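# Press in the gauge pin on the magnet-marked post

## Task

Find the one post on the checking fixture that has a yellow magnet on it. Press that post's gauge pin fully home and keep it there for at least one second; it may spring back out afterward. Do not disturb the other three pins, and do not move the magnet.

## Robot and tools

Robot: two six-joint UR20-type arms, left_arm and right_arm, each with a Robotiq 2F-85 two-finger gripper. Each arm carries a wrist camera: cam_left_wrist and cam_right_wrist, both 896x504. Calibrated base positions in the scene frame: left_arm at (+0.060, +0.928, 0) m and right_arm at (-0.064, -0.817, 0) m, each turned only slightly about vertical.

Frames. Scene frame: origin at table-top height, halfway between the nominal bases; +z up, +x out over the table, left_arm on the +y side. Each arm reports its hand pose, velocities and its camera pose in its own base frame. Offsets you command run along the axes of that arm's current Hand target (a tool frame): fingers point along +z, open and close along y, and a block juts about 10 cm toward +x. end_effector_position is the point between closed pads; closed fingertips reach about 19 mm past it.

execute_actions(actions, cameras). actions is a list of actions; each action is a table of 1 to 15 rows, and each row lasts one control step (1/30 s). A short table repeats its last row until 15 steps pass. Every row has 18 numbers in [-1, 1], covering both arms even if one is idle: left dx, dy, dz, rx, ry, rz, gripper position, force_limit, speed, then the same nine for the right. dx..rz are offsets, not poses, measured from the Hand target at the start of that action (not from the prior row); the next action starts from the new Hand target, so a repeated offset adds up. Scale: 1.0 = 0.6 m for dx, dy, dz or 180 degrees for rx, ry, rz, which together form a rotation vector. Six zeros keep an arm at its Hand target (and re-request it). Gripper position: +1 fully open (85 mm), about -0.8 pads touching, -1 closes until blocked. force_limit and speed set grip force and closing speed (about 20, 85, 150 mm/s at -1, 0, +1); both start at +1. A 0 is a real command, so resend the last gripper values to leave a gripper unchanged. cameras: list of names; omitted/null/["all"] gives all, [] none.

move(target, speed, blend, stop_force, zero, blocking, cameras). target is one 18-number row as above, or a list of up to 15 such rows, every row an offset from the same starting Hand targets. speed: path top speed in m/s, 0.002 to 4.2, default 0.25 (rotation up to twice that in rad/s), one value or one per target. blend: corner rounding in m for lists. stop_force: 6 to 120 N, shared by both arms; an arm's path ends when its wrist sensor feels that much push against its travel, then it backs off slightly and holds. zero (only with stop_force): true re-zeros moving arms first; false keeps the old zero. blocking=false returns after about 0.5 s while the move continues (not allowed with stop_force). Paths are straight, capped at 10 s, ignore obstacles and the other arm, and should not pass close to an arm's own base. The result adds a move: line such as done, off_target, moving, held or fault, plus limits=paced or limits=held.

Other tools: wait(seconds 0 to 10) lets time run with last commands held; stop brakes a running move; zoom_image(camera, region [x0, y0, x1, y1] in pixels, at most 504x504) enlarges part of the latest image of cam_left_wrist or cam_right_wrist; zero_wrist_force(arm) tares that arm's sensor; read_manual gives licence texts; finished_scene(scene) ends the current scene, given its number, and cannot be undone.

Results: per arm end_effector_position (m), end_effector_quat_wxyz, velocities, Hand target (the last commanded pose after clipping, base frame), Joint positions, Joint velocities ("within noise" when still), joint torques (whole drive output, not just contact), Wrist force, Wrist torque and the peak reading since last shown (force from the surface into the arm, in tool axes), Tool commands, object_status (0 moving, 1 blocked opening, 2 blocked closing i.e. gripping, 3 reached position) and position_measured in counts (3 open, 78 about 60 mm, 130 about 40 mm, 180 about 20 mm, 230 closed). Calls with actions also list some step positions. MOTOR HOT warns of heating; OVER-TEMPERATURE FAULT means braked for 30 to 60 s.

Behaviour: commands lag about 0.2 s; orientation is clipped to 32 degrees from the measured one per step; a gripper may settle short of its Hand target, and only a new command (even zeros) asks again. The simulation keeps running while you think.

Avoid: arms are stiff, so a target even slightly beyond a firm contact can trigger a fault. A contact torque at a joint limit (wrist joints 98.4 N m) or about 150 N of outside force stops the arm for 10 s. For the pin, approach slowly with a small stop_force, press, then retreat in the same reply; do not touch the magnet or other pins. Never press the arms or fingers against each other, never knock anything off the table, avoid hard hits, fast slams, and heavy force on the gripper.

Each tool is called after "Emit:" by a JSON object that holds its "api" and its "payload", one argument or row to a line.

## Session

Emit:
{"api": "execute_actions", "payload": {
  "actions": []
}}

Scene clock: 0.00 s.
left_arm: end_effector_position=(+0.6452, +0.5338, +0.3687) position_measured=3 object_status=3 end_effector_quat_wxyz=(+0.054, +0.895, -0.431, +0.101) | right_arm: end_effector_position=(+1.0094, -0.4085, +0.1239) position_measured=3 object_status=3 end_effector_quat_wxyz=(+0.497, -0.362, -0.574, -0.541)
Joint positions: left_arm=[0.541 -1.507 2.094 -2.179 -1.799 -1.706] | right_arm=[2.693 -2.576 -1.22 -2.623 2.507 -0.374]
Joint velocities: within noise
Joint torques (N m): no reading
Motor temperatures (°C): left_arm=[24 36 26 39 35 34] | right_arm=[29 36 36 38 34 39]
Wrist force (N): no reading
Wrist torque (N m): no reading
Wrist force, peak (N): no reading
Hand target: left_arm +0.6452, +0.5338, +0.3687; +0.054, +0.895, -0.431, +0.101 | right_arm +1.0094, -0.4085, +0.1239; +0.497, -0.362, -0.574, -0.541
Tool commands: left_gripper/position=+1.0 left_gripper/force_limit=+1.0 left_gripper/speed=+1.0 right_gripper/position=+1.0 right_gripper/force_limit=+1.0 right_gripper/speed=+1.0

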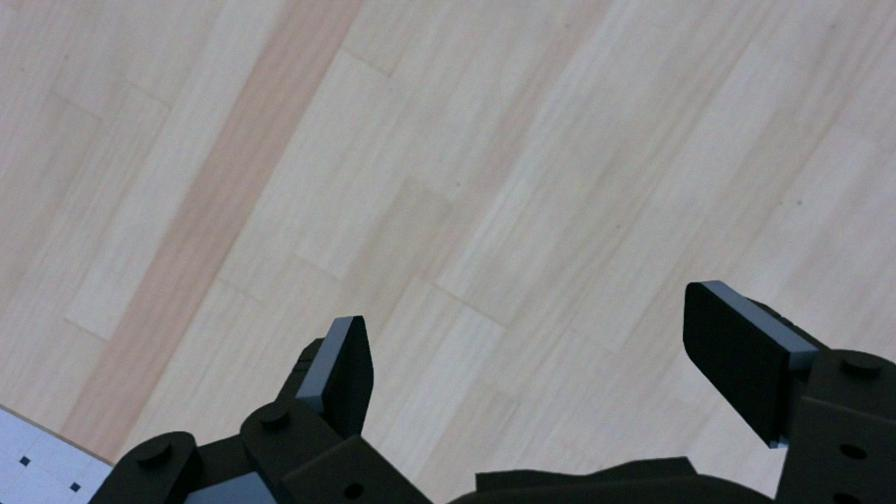

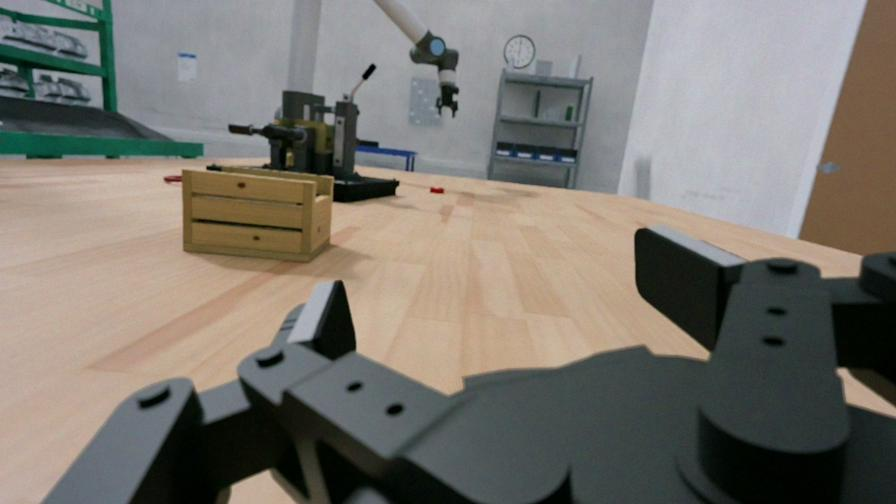

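Emit:
{"api": "zoom_image", "payload": {
  "camera": "cam_left_wrist",
  "region": [0, 380, 160, 504]
}}

Emit:
{"api": "zoom_image", "payload": {
  "camera": "cam_right_wrist",
  "region": [150, 40, 470, 270]
}}

Scaled by 3.150 from the camera's 896x504 image, which has a finer 1280x720 frame.

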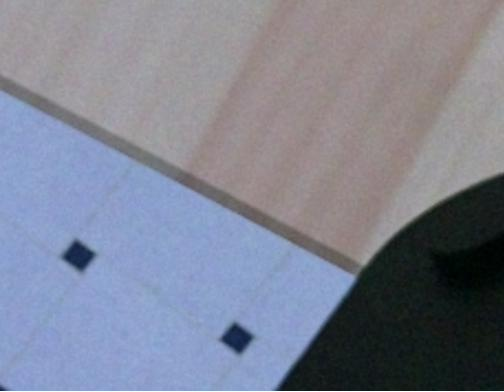

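Scaled by 1.575 from the camera's 896x504 image, which has a finer 1280x720 frame.

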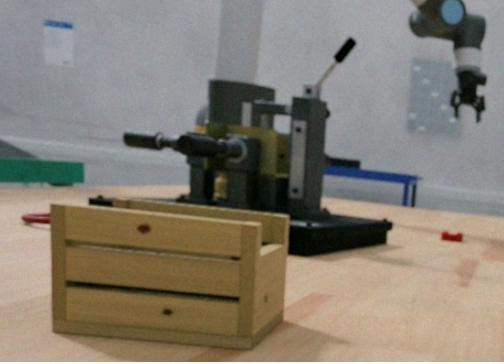

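Emit:
{"api": "move", "payload": {
  "target": [0,0,0,0,0,0,1,1,1,0.488,0.033,0.905,0,-0.111,0,-1,1,1],
  "speed": 0.5
}}

Scene clock: 4.17 s.
left_arm: end_effector_position=(+0.6452, +0.5338, +0.3687) position_measured=3 object_status=3 end_effector_quat_wxyz=(+0.054, +0.895, -0.431, +0.101) | right_arm: end_effector_position=(+0.8597, +0.0909, +0.4543) position_measured=234 object_status=3 end_effector_quat_wxyz=(-0.391, +0.450, +0.651, +0.470)
Joint positions: left_arm=[0.541 -1.507 2.094 -2.179 -1.799 -1.706] | right_arm=[3.105 -1.798 -2.041 -1.318 2.857 0.837]
Joint velocities: within noise
Joint torques (N m): left_arm=[4.36 -104.11 -96.3 -10.65 -0.82 0.78] | right_arm=[20.14 135.92 70.59 13.85 0.33 3.24]
Motor temperatures (°C): left_arm=[24 36 26 39 35 34] | right_arm=[29 36 36 38 34 39]
Wrist force (N): left_arm=[0.2 -0.4 -0.1] | right_arm=[-1.5 2.1 0.7]
Wrist torque (N m): left_arm=[-0.07 -0.03 0.00] | right_arm=[0.73 0.42 0.02]
Wrist force, peak (N): left_arm=[0.5 -0.6 -0.1] | right_arm=[1.8 0.8 4.9]
Hand target: left_arm +0.6452, +0.5338, +0.3687; +0.054, +0.895, -0.431, +0.101 | right_arm +0.8596, +0.0909, +0.4543; -0.390, +0.450, +0.651, +0.470
Off the commanded pose: left_arm 0.000 m, 0 deg | right_arm 0.000 m, 0 deg.
move: done
camera_calibration:
cam_right_wrist: T_world_to_cam=[[0.991423, 0.0469682, 0.121958, -0.895245], [0.12885, -0.507322, -0.852069, 0.331939], [0.021852, 0.860476, -0.509023, 0.262302], [0, 0, 0, 1]] pos_world=[0.839065, -0.0152568, 0.525535]

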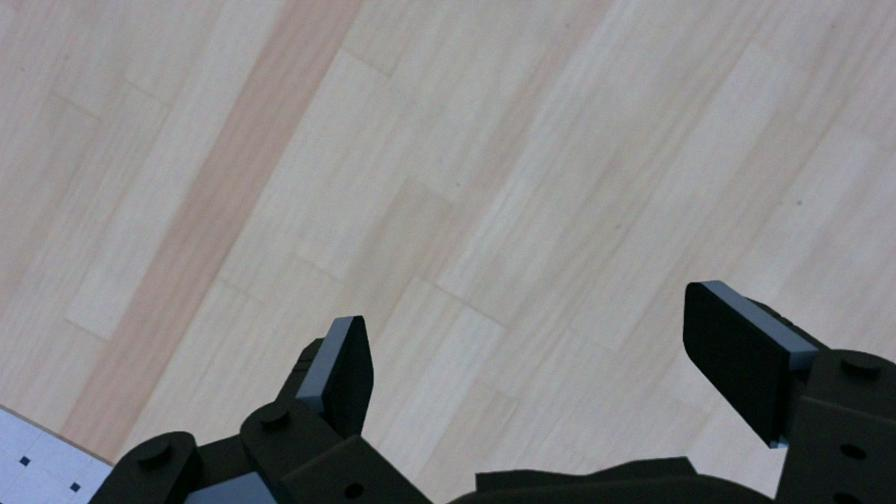

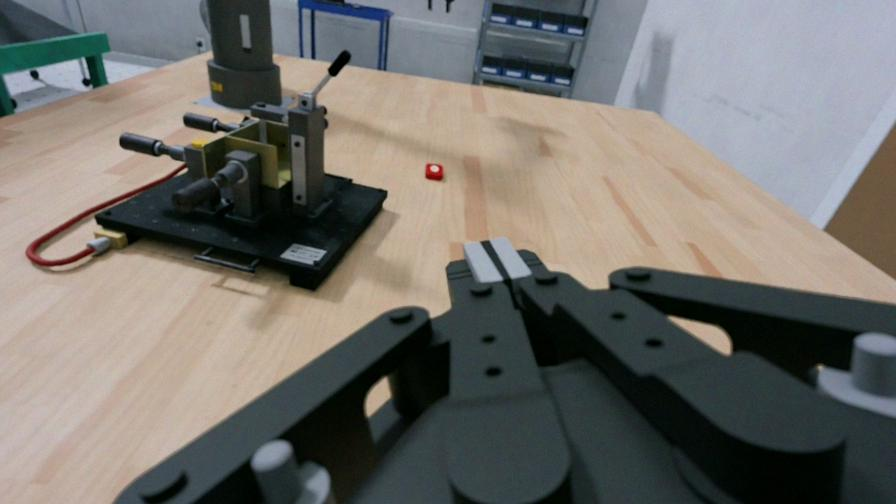

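Emit:
{"api": "zoom_image", "payload": {
  "camera": "cam_right_wrist",
  "region": [90, 30, 410, 300]
}}

Emit:
{"api": "zoom_image", "payload": {
  "camera": "cam_right_wrist",
  "region": [110, 90, 290, 220]
}}

Scaled by 1.575 from the camera's 896x504 image, which has a finer 1280x720 frame.

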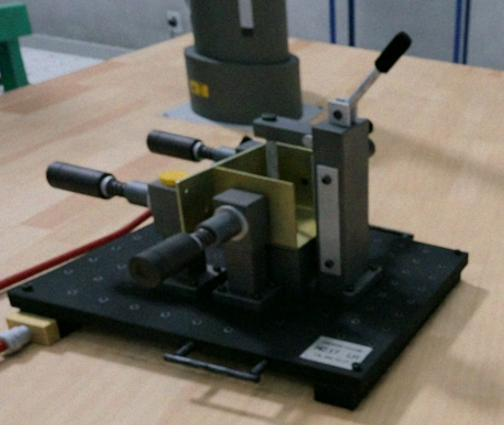

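Scaled by 2.800 from the camera's 896x504 image, which has a finer 1280x720 frame.

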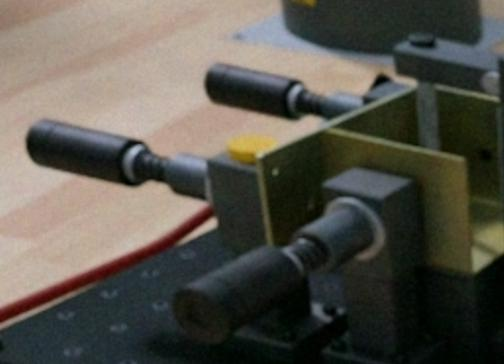

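Emit:
{"api": "move", "payload": {
  "target": [0,0,0,0,0,0,1,1,1,0.37,-0.68,0.99,-0.337,-0.124,0.238,-1,1,1],
  "speed": 0.5
}}

Scene clock: 9.43 s.
left_arm: end_effector_position=(+0.6452, +0.5338, +0.3687) position_measured=3 object_status=3 end_effector_quat_wxyz=(+0.054, +0.895, -0.431, +0.101) | right_arm: end_effector_position=(+0.3557, +0.6496, +0.4043) position_measured=234 object_status=3 end_effector_quat_wxyz=(-0.129, +0.852, +0.192, +0.469)
Joint positions: left_arm=[0.541 -1.507 2.094 -2.179 -1.799 -1.706] | right_arm=[4.908 -1.452 -2.607 -0.214 0.62 4.235]
Joint velocities: within noise
Joint torques (N m): left_arm=[6.71 -111.24 -100.47 -12.29 -1.18 1.66] | right_arm=[-13.24 52.78 77.7 4.39 1.76 6.67]
Motor temperatures (°C): left_arm=[24 36 26 39 35 34] | right_arm=[29 36 36 38 34 39]
Wrist force (N): left_arm=[0.2 0.0 0.0] | right_arm=[-0.1 1.6 0.4]
Wrist torque (N m): left_arm=[0.00 -0.04 -0.01] | right_arm=[0.64 0.21 -0.23]
Wrist force, peak (N): left_arm=[0.1 -0.5 -0.5] | right_arm=[-2.6 4.2 -2.6]
Hand target: left_arm +0.6452, +0.5338, +0.3687; +0.054, +0.895, -0.431, +0.101 | right_arm +0.3557, +0.6496, +0.4043; -0.129, +0.852, +0.192, +0.469
Off the commanded pose: left_arm 0.000 m, 0 deg | right_arm 0.000 m, 0 deg.
move: done; limits=paced
camera_calibration:
cam_right_wrist: T_world_to_cam=[[0.309149, -0.940497, -0.141039, 0.574589], [-0.750278, -0.150067, -0.643866, 0.634119], [0.584389, 0.304869, -0.752027, 0.0260937], [0, 0, 0, 1]] pos_world=[0.282883, 0.627605, 0.50895]

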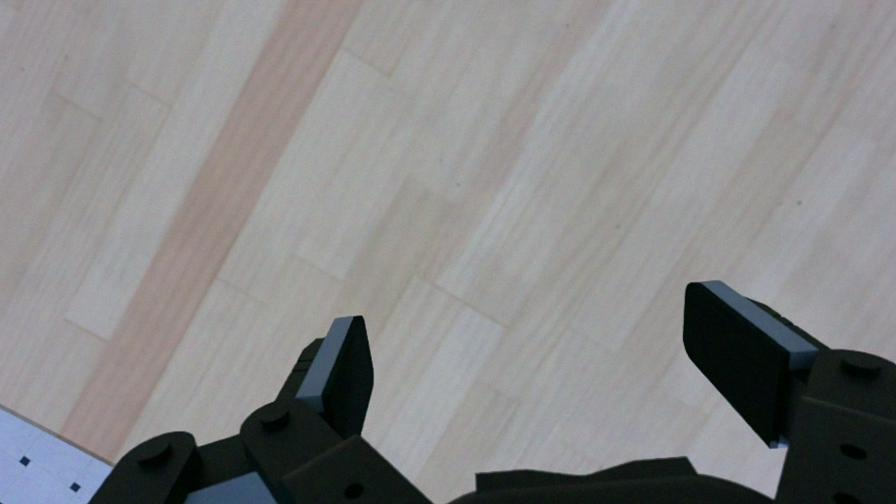

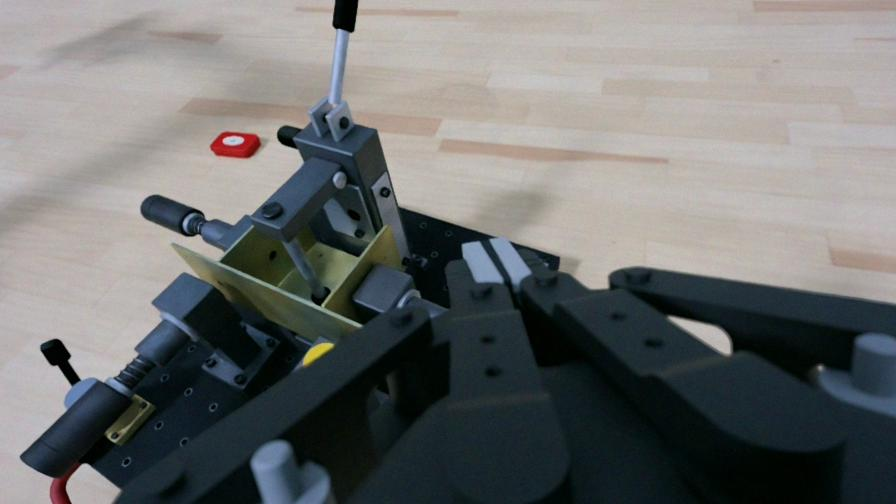

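Emit:
{"api": "move", "payload": {
  "target": [0,0,0,0,0,0,1,1,1,-0.14,-0.719,-0.158,-0.1813,-0.066,0.1281,-1,1,1],
  "speed": 0.4
}}

Scene clock: 11.83 s.
left_arm: end_effector_position=(+0.6452, +0.5338, +0.3687) position_measured=3 object_status=3 end_effector_quat_wxyz=(+0.054, +0.895, -0.431, +0.101) | right_arm: end_effector_position=(+0.0503, +0.9794, +0.4000) position_measured=234 object_status=3 end_effector_quat_wxyz=(+0.044, +0.918, -0.106, +0.380)
Joint positions: left_arm=[0.541 -1.507 2.094 -2.179 -1.799 -1.706] | right_arm=[5.079 -1.864 -1.771 -1.589 0.946 5.477]
Joint velocities: within noise
Joint torques (N m): left_arm=[6.04 -108.55 -102.74 -12.03 -0.34 2.21] | right_arm=[-19.36 118.71 108.64 1.01 3.57 4.14]
Motor temperatures (°C): left_arm=[24 36 26 39 35 34] | right_arm=[29 36 36 38 34 39]
Wrist force (N): left_arm=[0.0 -0.3 0.0] | right_arm=[-2.1 2.1 2.0]
Wrist torque (N m): left_arm=[-0.04 -0.01 0.00] | right_arm=[1.12 0.63 -0.30]
Wrist force, peak (N): left_arm=[0.2 -0.6 -0.3] | right_arm=[0.4 6.2 2.0]
Hand target: left_arm +0.6452, +0.5338, +0.3687; +0.054, +0.895, -0.431, +0.101 | right_arm +0.0502, +0.9795, +0.4000; +0.044, +0.918, -0.106, +0.380
Off the commanded pose: left_arm 0.000 m, 0 deg | right_arm 0.000 m, 0 deg.
move: done
camera_calibration:
cam_right_wrist: T_world_to_cam=[[-0.384856, -0.920619, -0.0659302, 0.964034], [-0.80422, 0.369532, -0.465485, -0.125836], [0.452897, -0.126122, -0.882597, 0.58175], [0, 0, 0, 1]] pos_world=[0.00634147, 1.00738, 0.518435]

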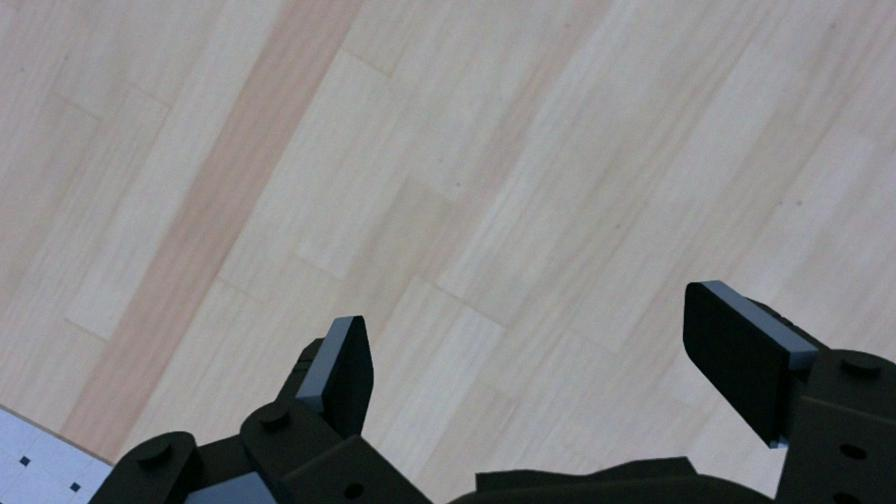

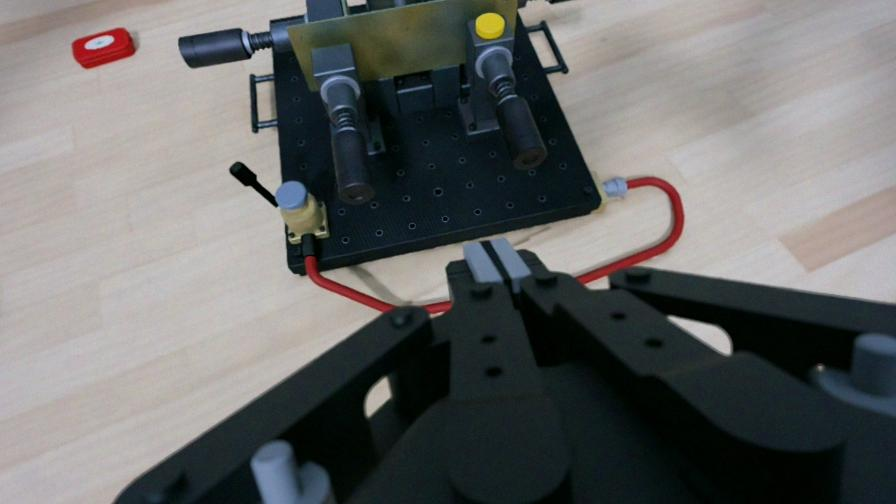

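Emit:
{"api": "zoom_image", "payload": {
  "camera": "cam_right_wrist",
  "region": [420, 0, 600, 200]
}}

Emit:
{"api": "zoom_image", "payload": {
  "camera": "cam_right_wrist",
  "region": [240, 0, 660, 300]
}}

Scaled by 2.520 from the camera's 896x504 image, which has a finer 1280x720 frame.

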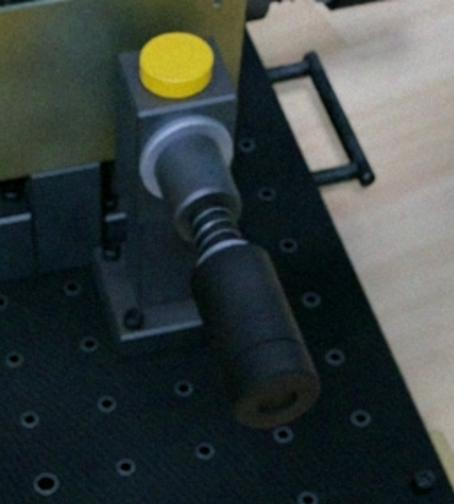

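Scaled by 1.200 from the camera's 896x504 image, which has a finer 1280x720 frame.

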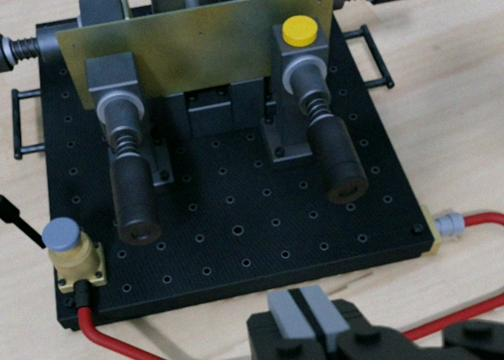

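Emit:
{"api": "move", "payload": {
  "target": [0,0,0,0,0,0,1,1,1,-0.110,0.140,0.4275,0,0.0833,0,-1,1,1],
  "speed": 0.25,
  "cameras": ["cam_right_wrist"]
}}

Emit:
{"api": "zoom_image", "payload": {
  "camera": "cam_right_wrist",
  "region": [340, 0, 680, 300]
}}

Scene clock: 15.20 s.
left_arm: end_effector_position=(+0.6452, +0.5338, +0.3687) position_measured=3 object_status=3 end_effector_quat_wxyz=(+0.054, +0.895, -0.431, +0.101) | right_arm: end_effector_position=(+0.1622, +0.8671, +0.1722) position_measured=234 object_status=3 end_effector_quat_wxyz=(+0.057, +0.860, -0.099, +0.497)
Joint positions: left_arm=[0.541 -1.507 2.094 -2.179 -1.799 -1.706] | right_arm=[5.057 -1.993 -2.053 -1.421 0.757 5.625]
Joint velocities: within noise
Joint torques (N m): left_arm=[6.27 -116.89 -105.12 -12.23 -0.97 2.57] | right_arm=[-23.26 122.41 50.97 11.15 -7.91 4.77]
Motor temperatures (°C): left_arm=[24 36 26 39 35 34] | right_arm=[29 36 36 37 34 39]
Wrist force (N): left_arm=[-0.3 -0.3 -0.2] | right_arm=[-0.6 1.7 0.9]
Wrist torque (N m): left_arm=[-0.04 0.05 0.00] | right_arm=[0.91 0.18 -0.03]
Wrist force, peak (N): left_arm=[-0.5 -0.4 0.3] | right_arm=[-2.4 2.8 3.7]
Hand target: left_arm +0.6452, +0.5338, +0.3687; +0.054, +0.895, -0.431, +0.101 | right_arm +0.1623, +0.8670, +0.1720; +0.057, +0.860, -0.099, +0.497
Off the commanded pose: left_arm 0.000 m, 0 deg | right_arm 0.000 m, 0 deg.
move: done
camera_calibration:
cam_right_wrist: T_world_to_cam=[[-0.363006, -0.925684, -0.106472, 0.896521], [-0.658257, 0.335638, -0.673829, -0.0587436], [0.659488, -0.174518, -0.731176, 0.29821], [0, 0, 0, 1]] pos_world=[0.0901083, 0.901654, 0.273915]
Images, in order (width x height): cam_right_wrist 896x504.

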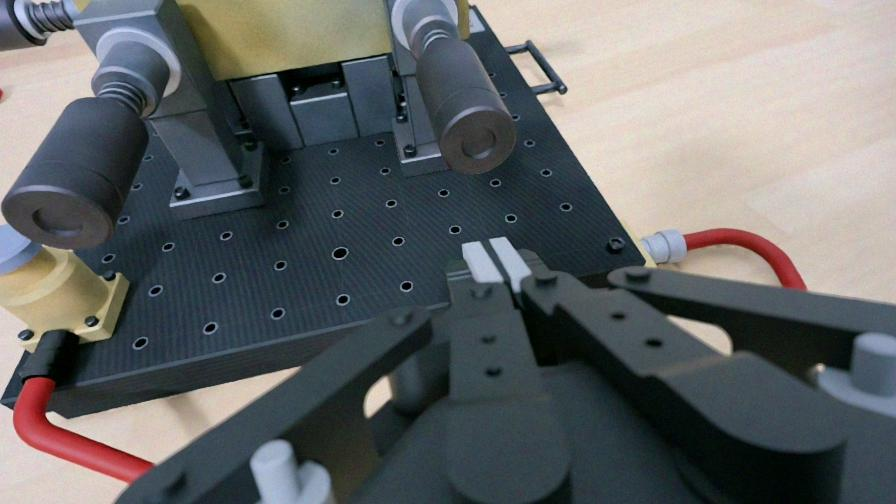

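Scaled by 1.482 from the camera's 896x504 image, which has a finer 1280x720 frame.

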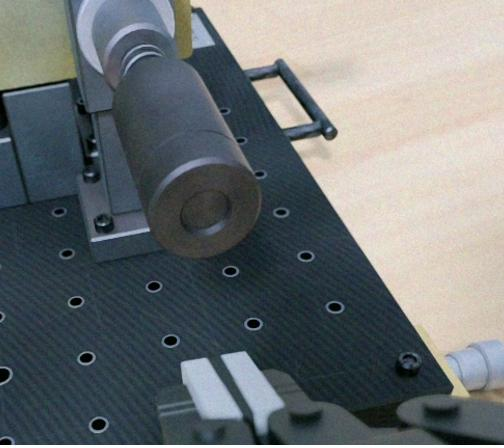

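Emit:
{"api": "move", "payload": {
  "target": [0,0,0,0,0,0,1,1,1,0.0312,0.0118,0.1053,0,0,0,-1,1,1],
  "speed": 0.1,
  "stop_force": 20,
  "cameras": ["cam_right_wrist"]
}}

Emit:
{"api": "zoom_image", "payload": {
  "camera": "cam_right_wrist",
  "region": [340, 0, 680, 300]
}}

Scene clock: 18.37 s.
left_arm: end_effector_position=(+0.6452, +0.5338, +0.3687) position_measured=3 object_status=3 end_effector_quat_wxyz=(+0.054, +0.895, -0.431, +0.101) | right_arm: end_effector_position=(+0.2231, +0.8455, +0.1566) position_measured=234 object_status=3 end_effector_quat_wxyz=(+0.057, +0.860, -0.099, +0.497)
Joint positions: left_arm=[0.541 -1.507 2.094 -2.179 -1.799 -1.706] | right_arm=[5.001 -1.989 -2.108 -1.324 0.719 5.563]
Joint velocities: within noise
Joint torques (N m): left_arm=[3.08 -110.24 -106.97 -12.48 -0.59 1.87] | right_arm=[-21.83 160.25 49.93 10.2 -7.43 -6.42]
Motor temperatures (°C): left_arm=[24 36 26 39 35 34] | right_arm=[29 36 36 37 34 39]
Wrist force (N): left_arm=[-0.1 -0.1 -0.3] | right_arm=[-0.2 1.1 1.4]
Wrist torque (N m): left_arm=[-0.02 0.01 0.00] | right_arm=[0.69 0.19 0.05]
Wrist force, peak (N): left_arm=[-0.2 -0.8 -0.2] | right_arm=[0.3 1.2 2.6]
Hand target: left_arm +0.6452, +0.5338, +0.3687; +0.054, +0.895, -0.431, +0.101 | right_arm +0.2231, +0.8455, +0.1566; +0.057, +0.860, -0.099, +0.497
Off the commanded pose: left_arm 0.000 m, 0 deg | right_arm 0.000 m, 0 deg.
move: done
camera_calibration:
cam_right_wrist: T_world_to_cam=[[-0.362977, -0.925698, -0.106445, 0.897066], [-0.658074, 0.335548, -0.674052, -0.0218406], [0.659686, -0.174617, -0.730974, 0.242892], [0, 0, 0, 1]] pos_world=[0.151009, 0.880154, 0.258315]
Images, in order (width x height): cam_right_wrist 896x504.

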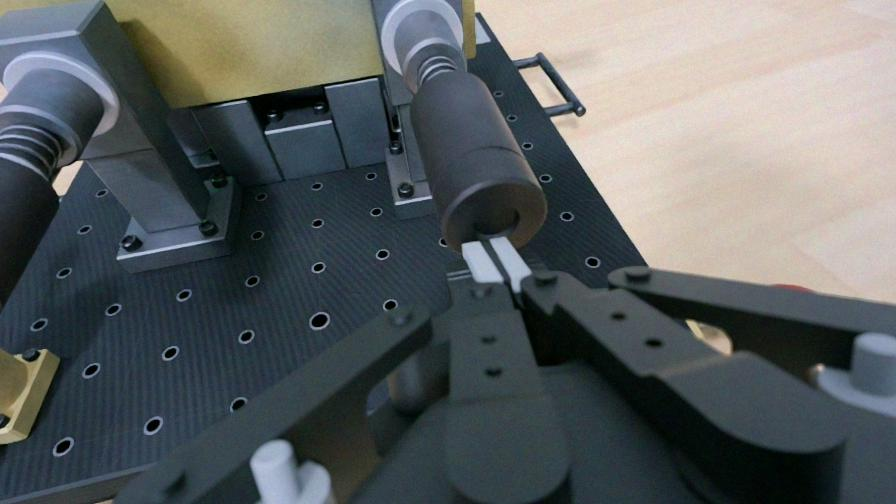

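Scaled by 1.482 from the camera's 896x504 image, which has a finer 1280x720 frame.

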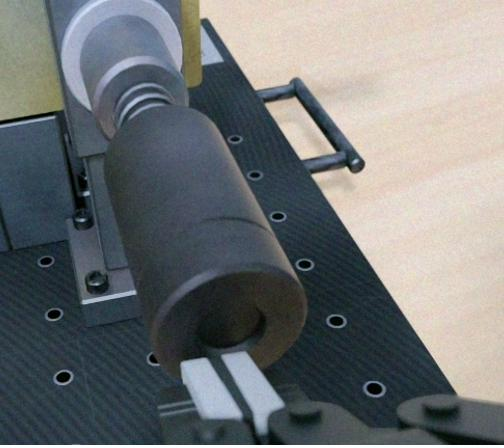

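Emit:
{"api": "move", "payload": {
  "target": [
    [0,0,0,0,0,0,1,1,1,0.0053,0.005,0.0027,0,0,0,-1,1,1],
    [0,0,0,0,0,0,1,1,1,0.0303,0.005,0.046,0,0,0,-1,1,1]
  ],
  "speed": 0.02,
  "stop_force": 40,
  "cameras": ["cam_right_wrist"]
}}

Emit:
{"api": "zoom_image", "payload": {
  "camera": "cam_right_wrist",
  "region": [340, 0, 680, 300]
}}

Scene clock: 21.70 s.
left_arm: end_effector_position=(+0.6452, +0.5338, +0.3687) position_measured=3 object_status=3 end_effector_quat_wxyz=(+0.054, +0.895, -0.431, +0.101) | right_arm: end_effector_position=(+0.2436, +0.8377, +0.1585) position_measured=234 object_status=3 end_effector_quat_wxyz=(+0.057, +0.860, -0.099, +0.497)
Joint positions: left_arm=[0.541 -1.507 2.094 -2.179 -1.799 -1.706] | right_arm=[4.981 -1.981 -2.124 -1.299 0.706 5.54]
Joint velocities: within noise
Joint torques (N m): left_arm=[2.78 -114.16 -108.83 -12.25 -0.59 2.02] | right_arm=[-8.61 120.74 58.62 -2.22 -2.3 4.83]
Motor temperatures (°C): left_arm=[24 36 26 39 35 34] | right_arm=[29 36 36 37 34 39]
Wrist force (N): left_arm=[-0.1 -0.1 -0.1] | right_arm=[-17.8 1.3 -26.0]
Wrist torque (N m): left_arm=[-0.02 0.02 0.00] | right_arm=[0.79 0.10 -0.03]
Wrist force, peak (N): left_arm=[0.1 -0.6 -0.2] | right_arm=[-41.8 12.6 -85.6]
Hand target: left_arm +0.6452, +0.5338, +0.3687; +0.054, +0.895, -0.431, +0.101 | right_arm +0.2436, +0.8377, +0.1585; +0.057, +0.860, -0.099, +0.497 (not the last commanded pose)
Off the commanded pose: left_arm 0.000 m, 0 deg | right_arm 0.011 m, 0 deg.
move: contact (right_arm); path passed 1 of 2 targets
camera_calibration:
cam_right_wrist: T_world_to_cam=[[-0.363072, -0.925658, -0.106474, 0.897396], [-0.658126, 0.335658, -0.673946, -0.00446672], [0.659582, -0.174617, -0.731068, 0.229494], [0, 0, 0, 1]] pos_world=[0.171509, 0.872254, 0.260315]
Images, in order (width x height): cam_right_wrist 896x504.

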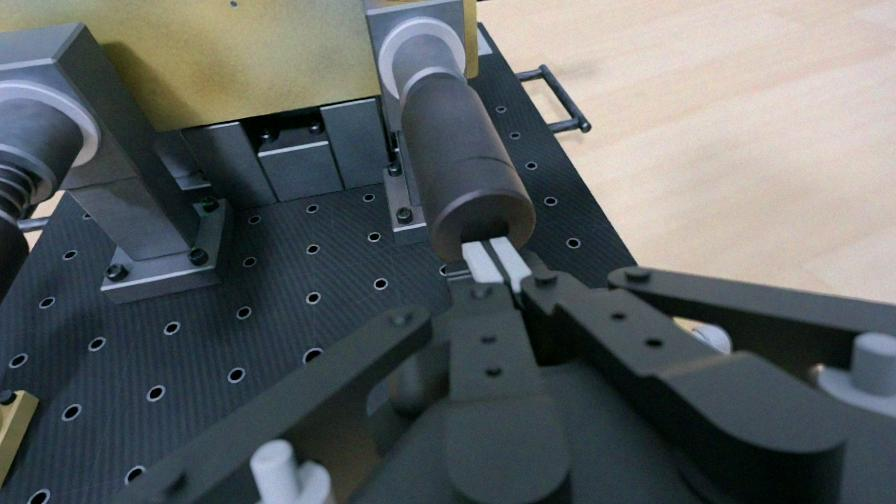

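Scaled by 1.482 from the camera's 896x504 image, which has a finer 1280x720 frame.

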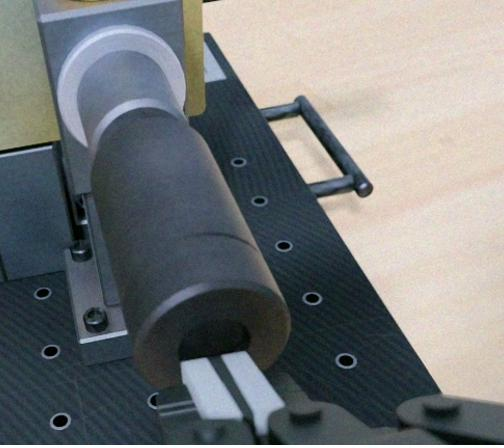

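Emit:
{"api": "move", "payload": {
  "target": [0,0,0,0,0,0,1,1,1,0.00167,0,0.00289,0,0,0,-1,1,1],
  "speed": 0.004,
  "stop_force": 15,
  "cameras": []
}}

Emit:
{"api": "wait", "payload": {
  "seconds": 1,
  "cameras": ["cam_right_wrist"]
}}

Emit:
{"api": "zoom_image", "payload": {
  "camera": "cam_right_wrist",
  "region": [340, 0, 680, 300]
}}

Scene clock: 22.77 s.
left_arm: end_effector_position=(+0.6452, +0.5338, +0.3687) position_measured=3 object_status=3 end_effector_quat_wxyz=(+0.054, +0.895, -0.431, +0.101) | right_arm: end_effector_position=(+0.2438, +0.8377, +0.1585) position_measured=234 object_status=3 end_effector_quat_wxyz=(+0.057, +0.860, -0.099, +0.497)
Joint positions: left_arm=[0.541 -1.507 2.094 -2.179 -1.799 -1.706] | right_arm=[4.981 -1.981 -2.124 -1.298 0.706 5.54]
Joint velocities: within noise
Joint torques (N m): left_arm=[4.29 -109.41 -106.08 -11.86 -0.46 1.73] | right_arm=[-26.93 126.46 48.39 -5.05 -7.37 4.42]
Motor temperatures (°C): left_arm=[24 36 26 39 35 34] | right_arm=[29 36 36 37 34 39]
Wrist force (N): left_arm=[0.0 -0.4 -0.3] | right_arm=[-21.7 6.0 -48.3]
Wrist torque (N m): left_arm=[-0.07 0.01 0.00] | right_arm=[0.82 0.22 0.00]
Wrist force, peak (N): left_arm=[-0.3 -0.5 -0.2] | right_arm=[-22.8 6.8 -49.9]
Hand target: left_arm +0.6452, +0.5338, +0.3687; +0.054, +0.895, -0.431, +0.101 | right_arm +0.2438, +0.8377, +0.1585; +0.057, +0.860, -0.099, +0.497 (not the last commanded pose)
Off the commanded pose: left_arm 0.000 m, 0 deg | right_arm 0.002 m, 0 deg.
move: contact (right_arm)
No camera images: "cameras" was empty.

Scene clock: 23.77 s.
left_arm: end_effector_position=(+0.6452, +0.5338, +0.3687) position_measured=3 object_status=3 end_effector_quat_wxyz=(+0.054, +0.895, -0.431, +0.101) | right_arm: end_effector_position=(+0.2438, +0.8377, +0.1585) position_measured=234 object_status=3 end_effector_quat_wxyz=(+0.057, +0.860, -0.099, +0.497)
Joint positions: left_arm=[0.541 -1.507 2.094 -2.179 -1.799 -1.706] | right_arm=[4.981 -1.981 -2.124 -1.298 0.706 5.54]
Joint velocities: within noise
Joint torques (N m): left_arm=[2.58 -113.8 -107.17 -11.83 -0.09 1.56] | right_arm=[-25.82 121.65 51.94 -3.75 -4.35 4.78]
Motor temperatures (°C): left_arm=[24 36 26 39 35 34] | right_arm=[29 36 36 37 34 39]
Wrist force (N): left_arm=[0.0 -0.1 -0.2] | right_arm=[-22.2 5.9 -43.4]
Wrist torque (N m): left_arm=[0.00 0.01 0.00] | right_arm=[0.82 0.18 -0.01]
Wrist force, peak (N): left_arm=[-0.2 -0.6 0.0] | right_arm=[-21.8 5.2 -48.0]
Hand target: left_arm +0.6452, +0.5338, +0.3687; +0.054, +0.895, -0.431, +0.101 | right_arm +0.2438, +0.8377, +0.1585; +0.057, +0.860, -0.099, +0.497 (not the last commanded pose)
Tool commands: left_gripper/position=+1.0 left_gripper/force_limit=+1.0 left_gripper/speed=+1.0 right_gripper/position=-1.0 right_gripper/force_limit=+1.0 right_gripper/speed=+1.0
Off the commanded pose: left_arm 0.000 m, 0 deg | right_arm 0.002 m, 0 deg.
wait: 1.00 s; at rest by 0.17 s
camera_calibration:
cam_right_wrist: T_world_to_cam=[[-0.363201, -0.925598, -0.10655, 0.897459], [-0.658111, 0.335815, -0.673883, -0.0044905], [0.659526, -0.174633, -0.731114, 0.229398], [0, 0, 0, 1]] pos_world=[0.171709, 0.872255, 0.260315]
Images, in order (width x height): cam_right_wrist 896x504.

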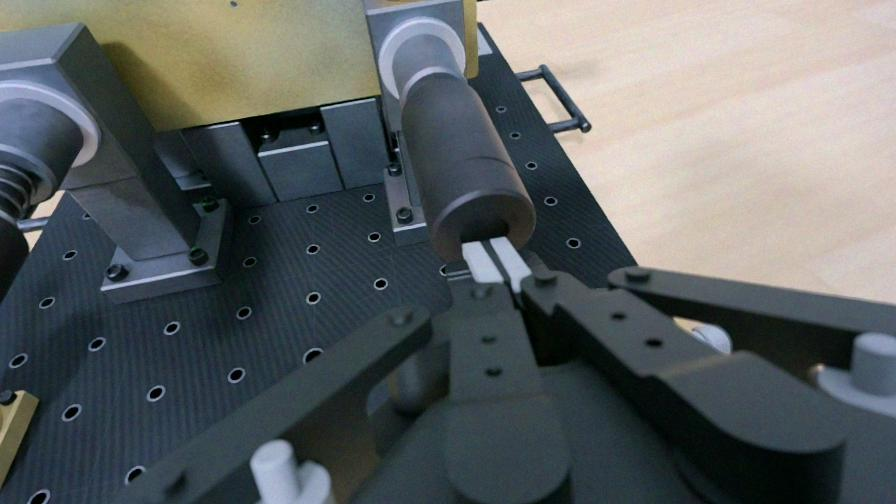

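Scaled by 1.482 from the camera's 896x504 image, which has a finer 1280x720 frame.

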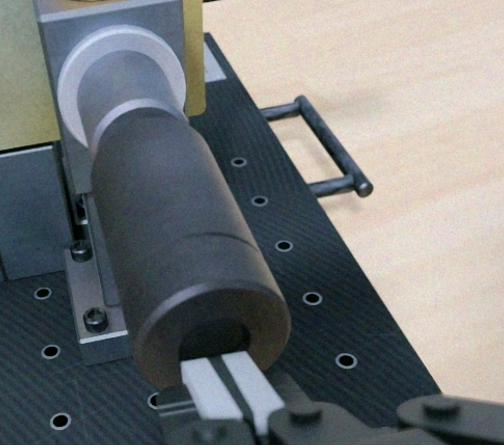

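Emit:
{"api": "move", "payload": {
  "target": [
    [0,0,0,0,0,0,1,1,1,-0.0167,0,-0.0289,0,0,0,-1,1,1],
    [0,0,0,0,0,0,1,1,1,-0.05,0,-0.0867,0,0,0,-1,1,1]
  ],
  "speed": [0.03,0.1],
  "cameras": ["cam_right_wrist"]
}}

Scene clock: 25.60 s.
left_arm: end_effector_position=(+0.6452, +0.5338, +0.3687) position_measured=3 object_status=3 end_effector_quat_wxyz=(+0.054, +0.895, -0.431, +0.101) | right_arm: end_effector_position=(+0.1855, +0.8513, +0.1585) position_measured=234 object_status=3 end_effector_quat_wxyz=(+0.057, +0.860, -0.099, +0.497)
Joint positions: left_arm=[0.541 -1.507 2.094 -2.179 -1.799 -1.706] | right_arm=[5.039 -1.993 -2.088 -1.372 0.744 5.606]
Joint velocities: within noise
Joint torques (N m): left_arm=[6.85 -111.26 -106.5 -12.21 -0.74 1.11] | right_arm=[15.29 116.94 76.57 0.06 3.18 4.02]
Motor temperatures (°C): left_arm=[24 36 26 39 35 34] | right_arm=[29 36 36 37 34 39]
Wrist force (N): left_arm=[0.1 -0.1 -0.1] | right_arm=[0.2 1.2 3.4]
Wrist torque (N m): left_arm=[-0.01 -0.01 0.00] | right_arm=[0.81 0.05 0.02]
Wrist force, peak (N): left_arm=[-0.1 -0.6 0.2] | right_arm=[-22.3 5.9 -43.4]
Hand target: left_arm +0.6452, +0.5338, +0.3687; +0.054, +0.895, -0.431, +0.101 | right_arm +0.1853, +0.8514, +0.1586; +0.057, +0.860, -0.099, +0.497
Off the commanded pose: left_arm 0.000 m, 0 deg | right_arm 0.000 m, 0 deg.
move: done
camera_calibration:
cam_right_wrist: T_world_to_cam=[[-0.363142, -0.925613, -0.106619, 0.888861], [-0.658132, 0.335823, -0.673858, -0.0475024], [0.659537, -0.174537, -0.731127, 0.270206], [0, 0, 0, 1]] pos_world=[0.113309, 0.885855, 0.260315]
Images, in order (width x height): cam_right_wrist 896x504.

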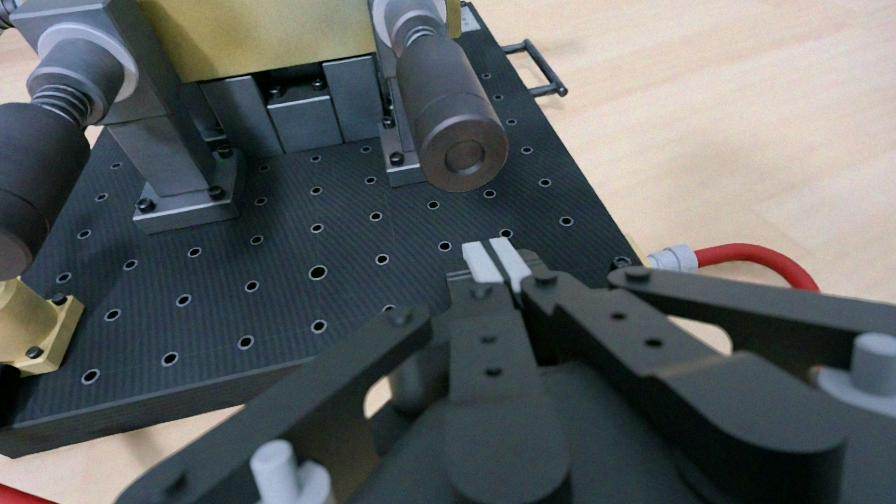

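Emit:
{"api": "finished_scene", "payload": {
  "scene": 1
}}

The scene is finished: the task was done.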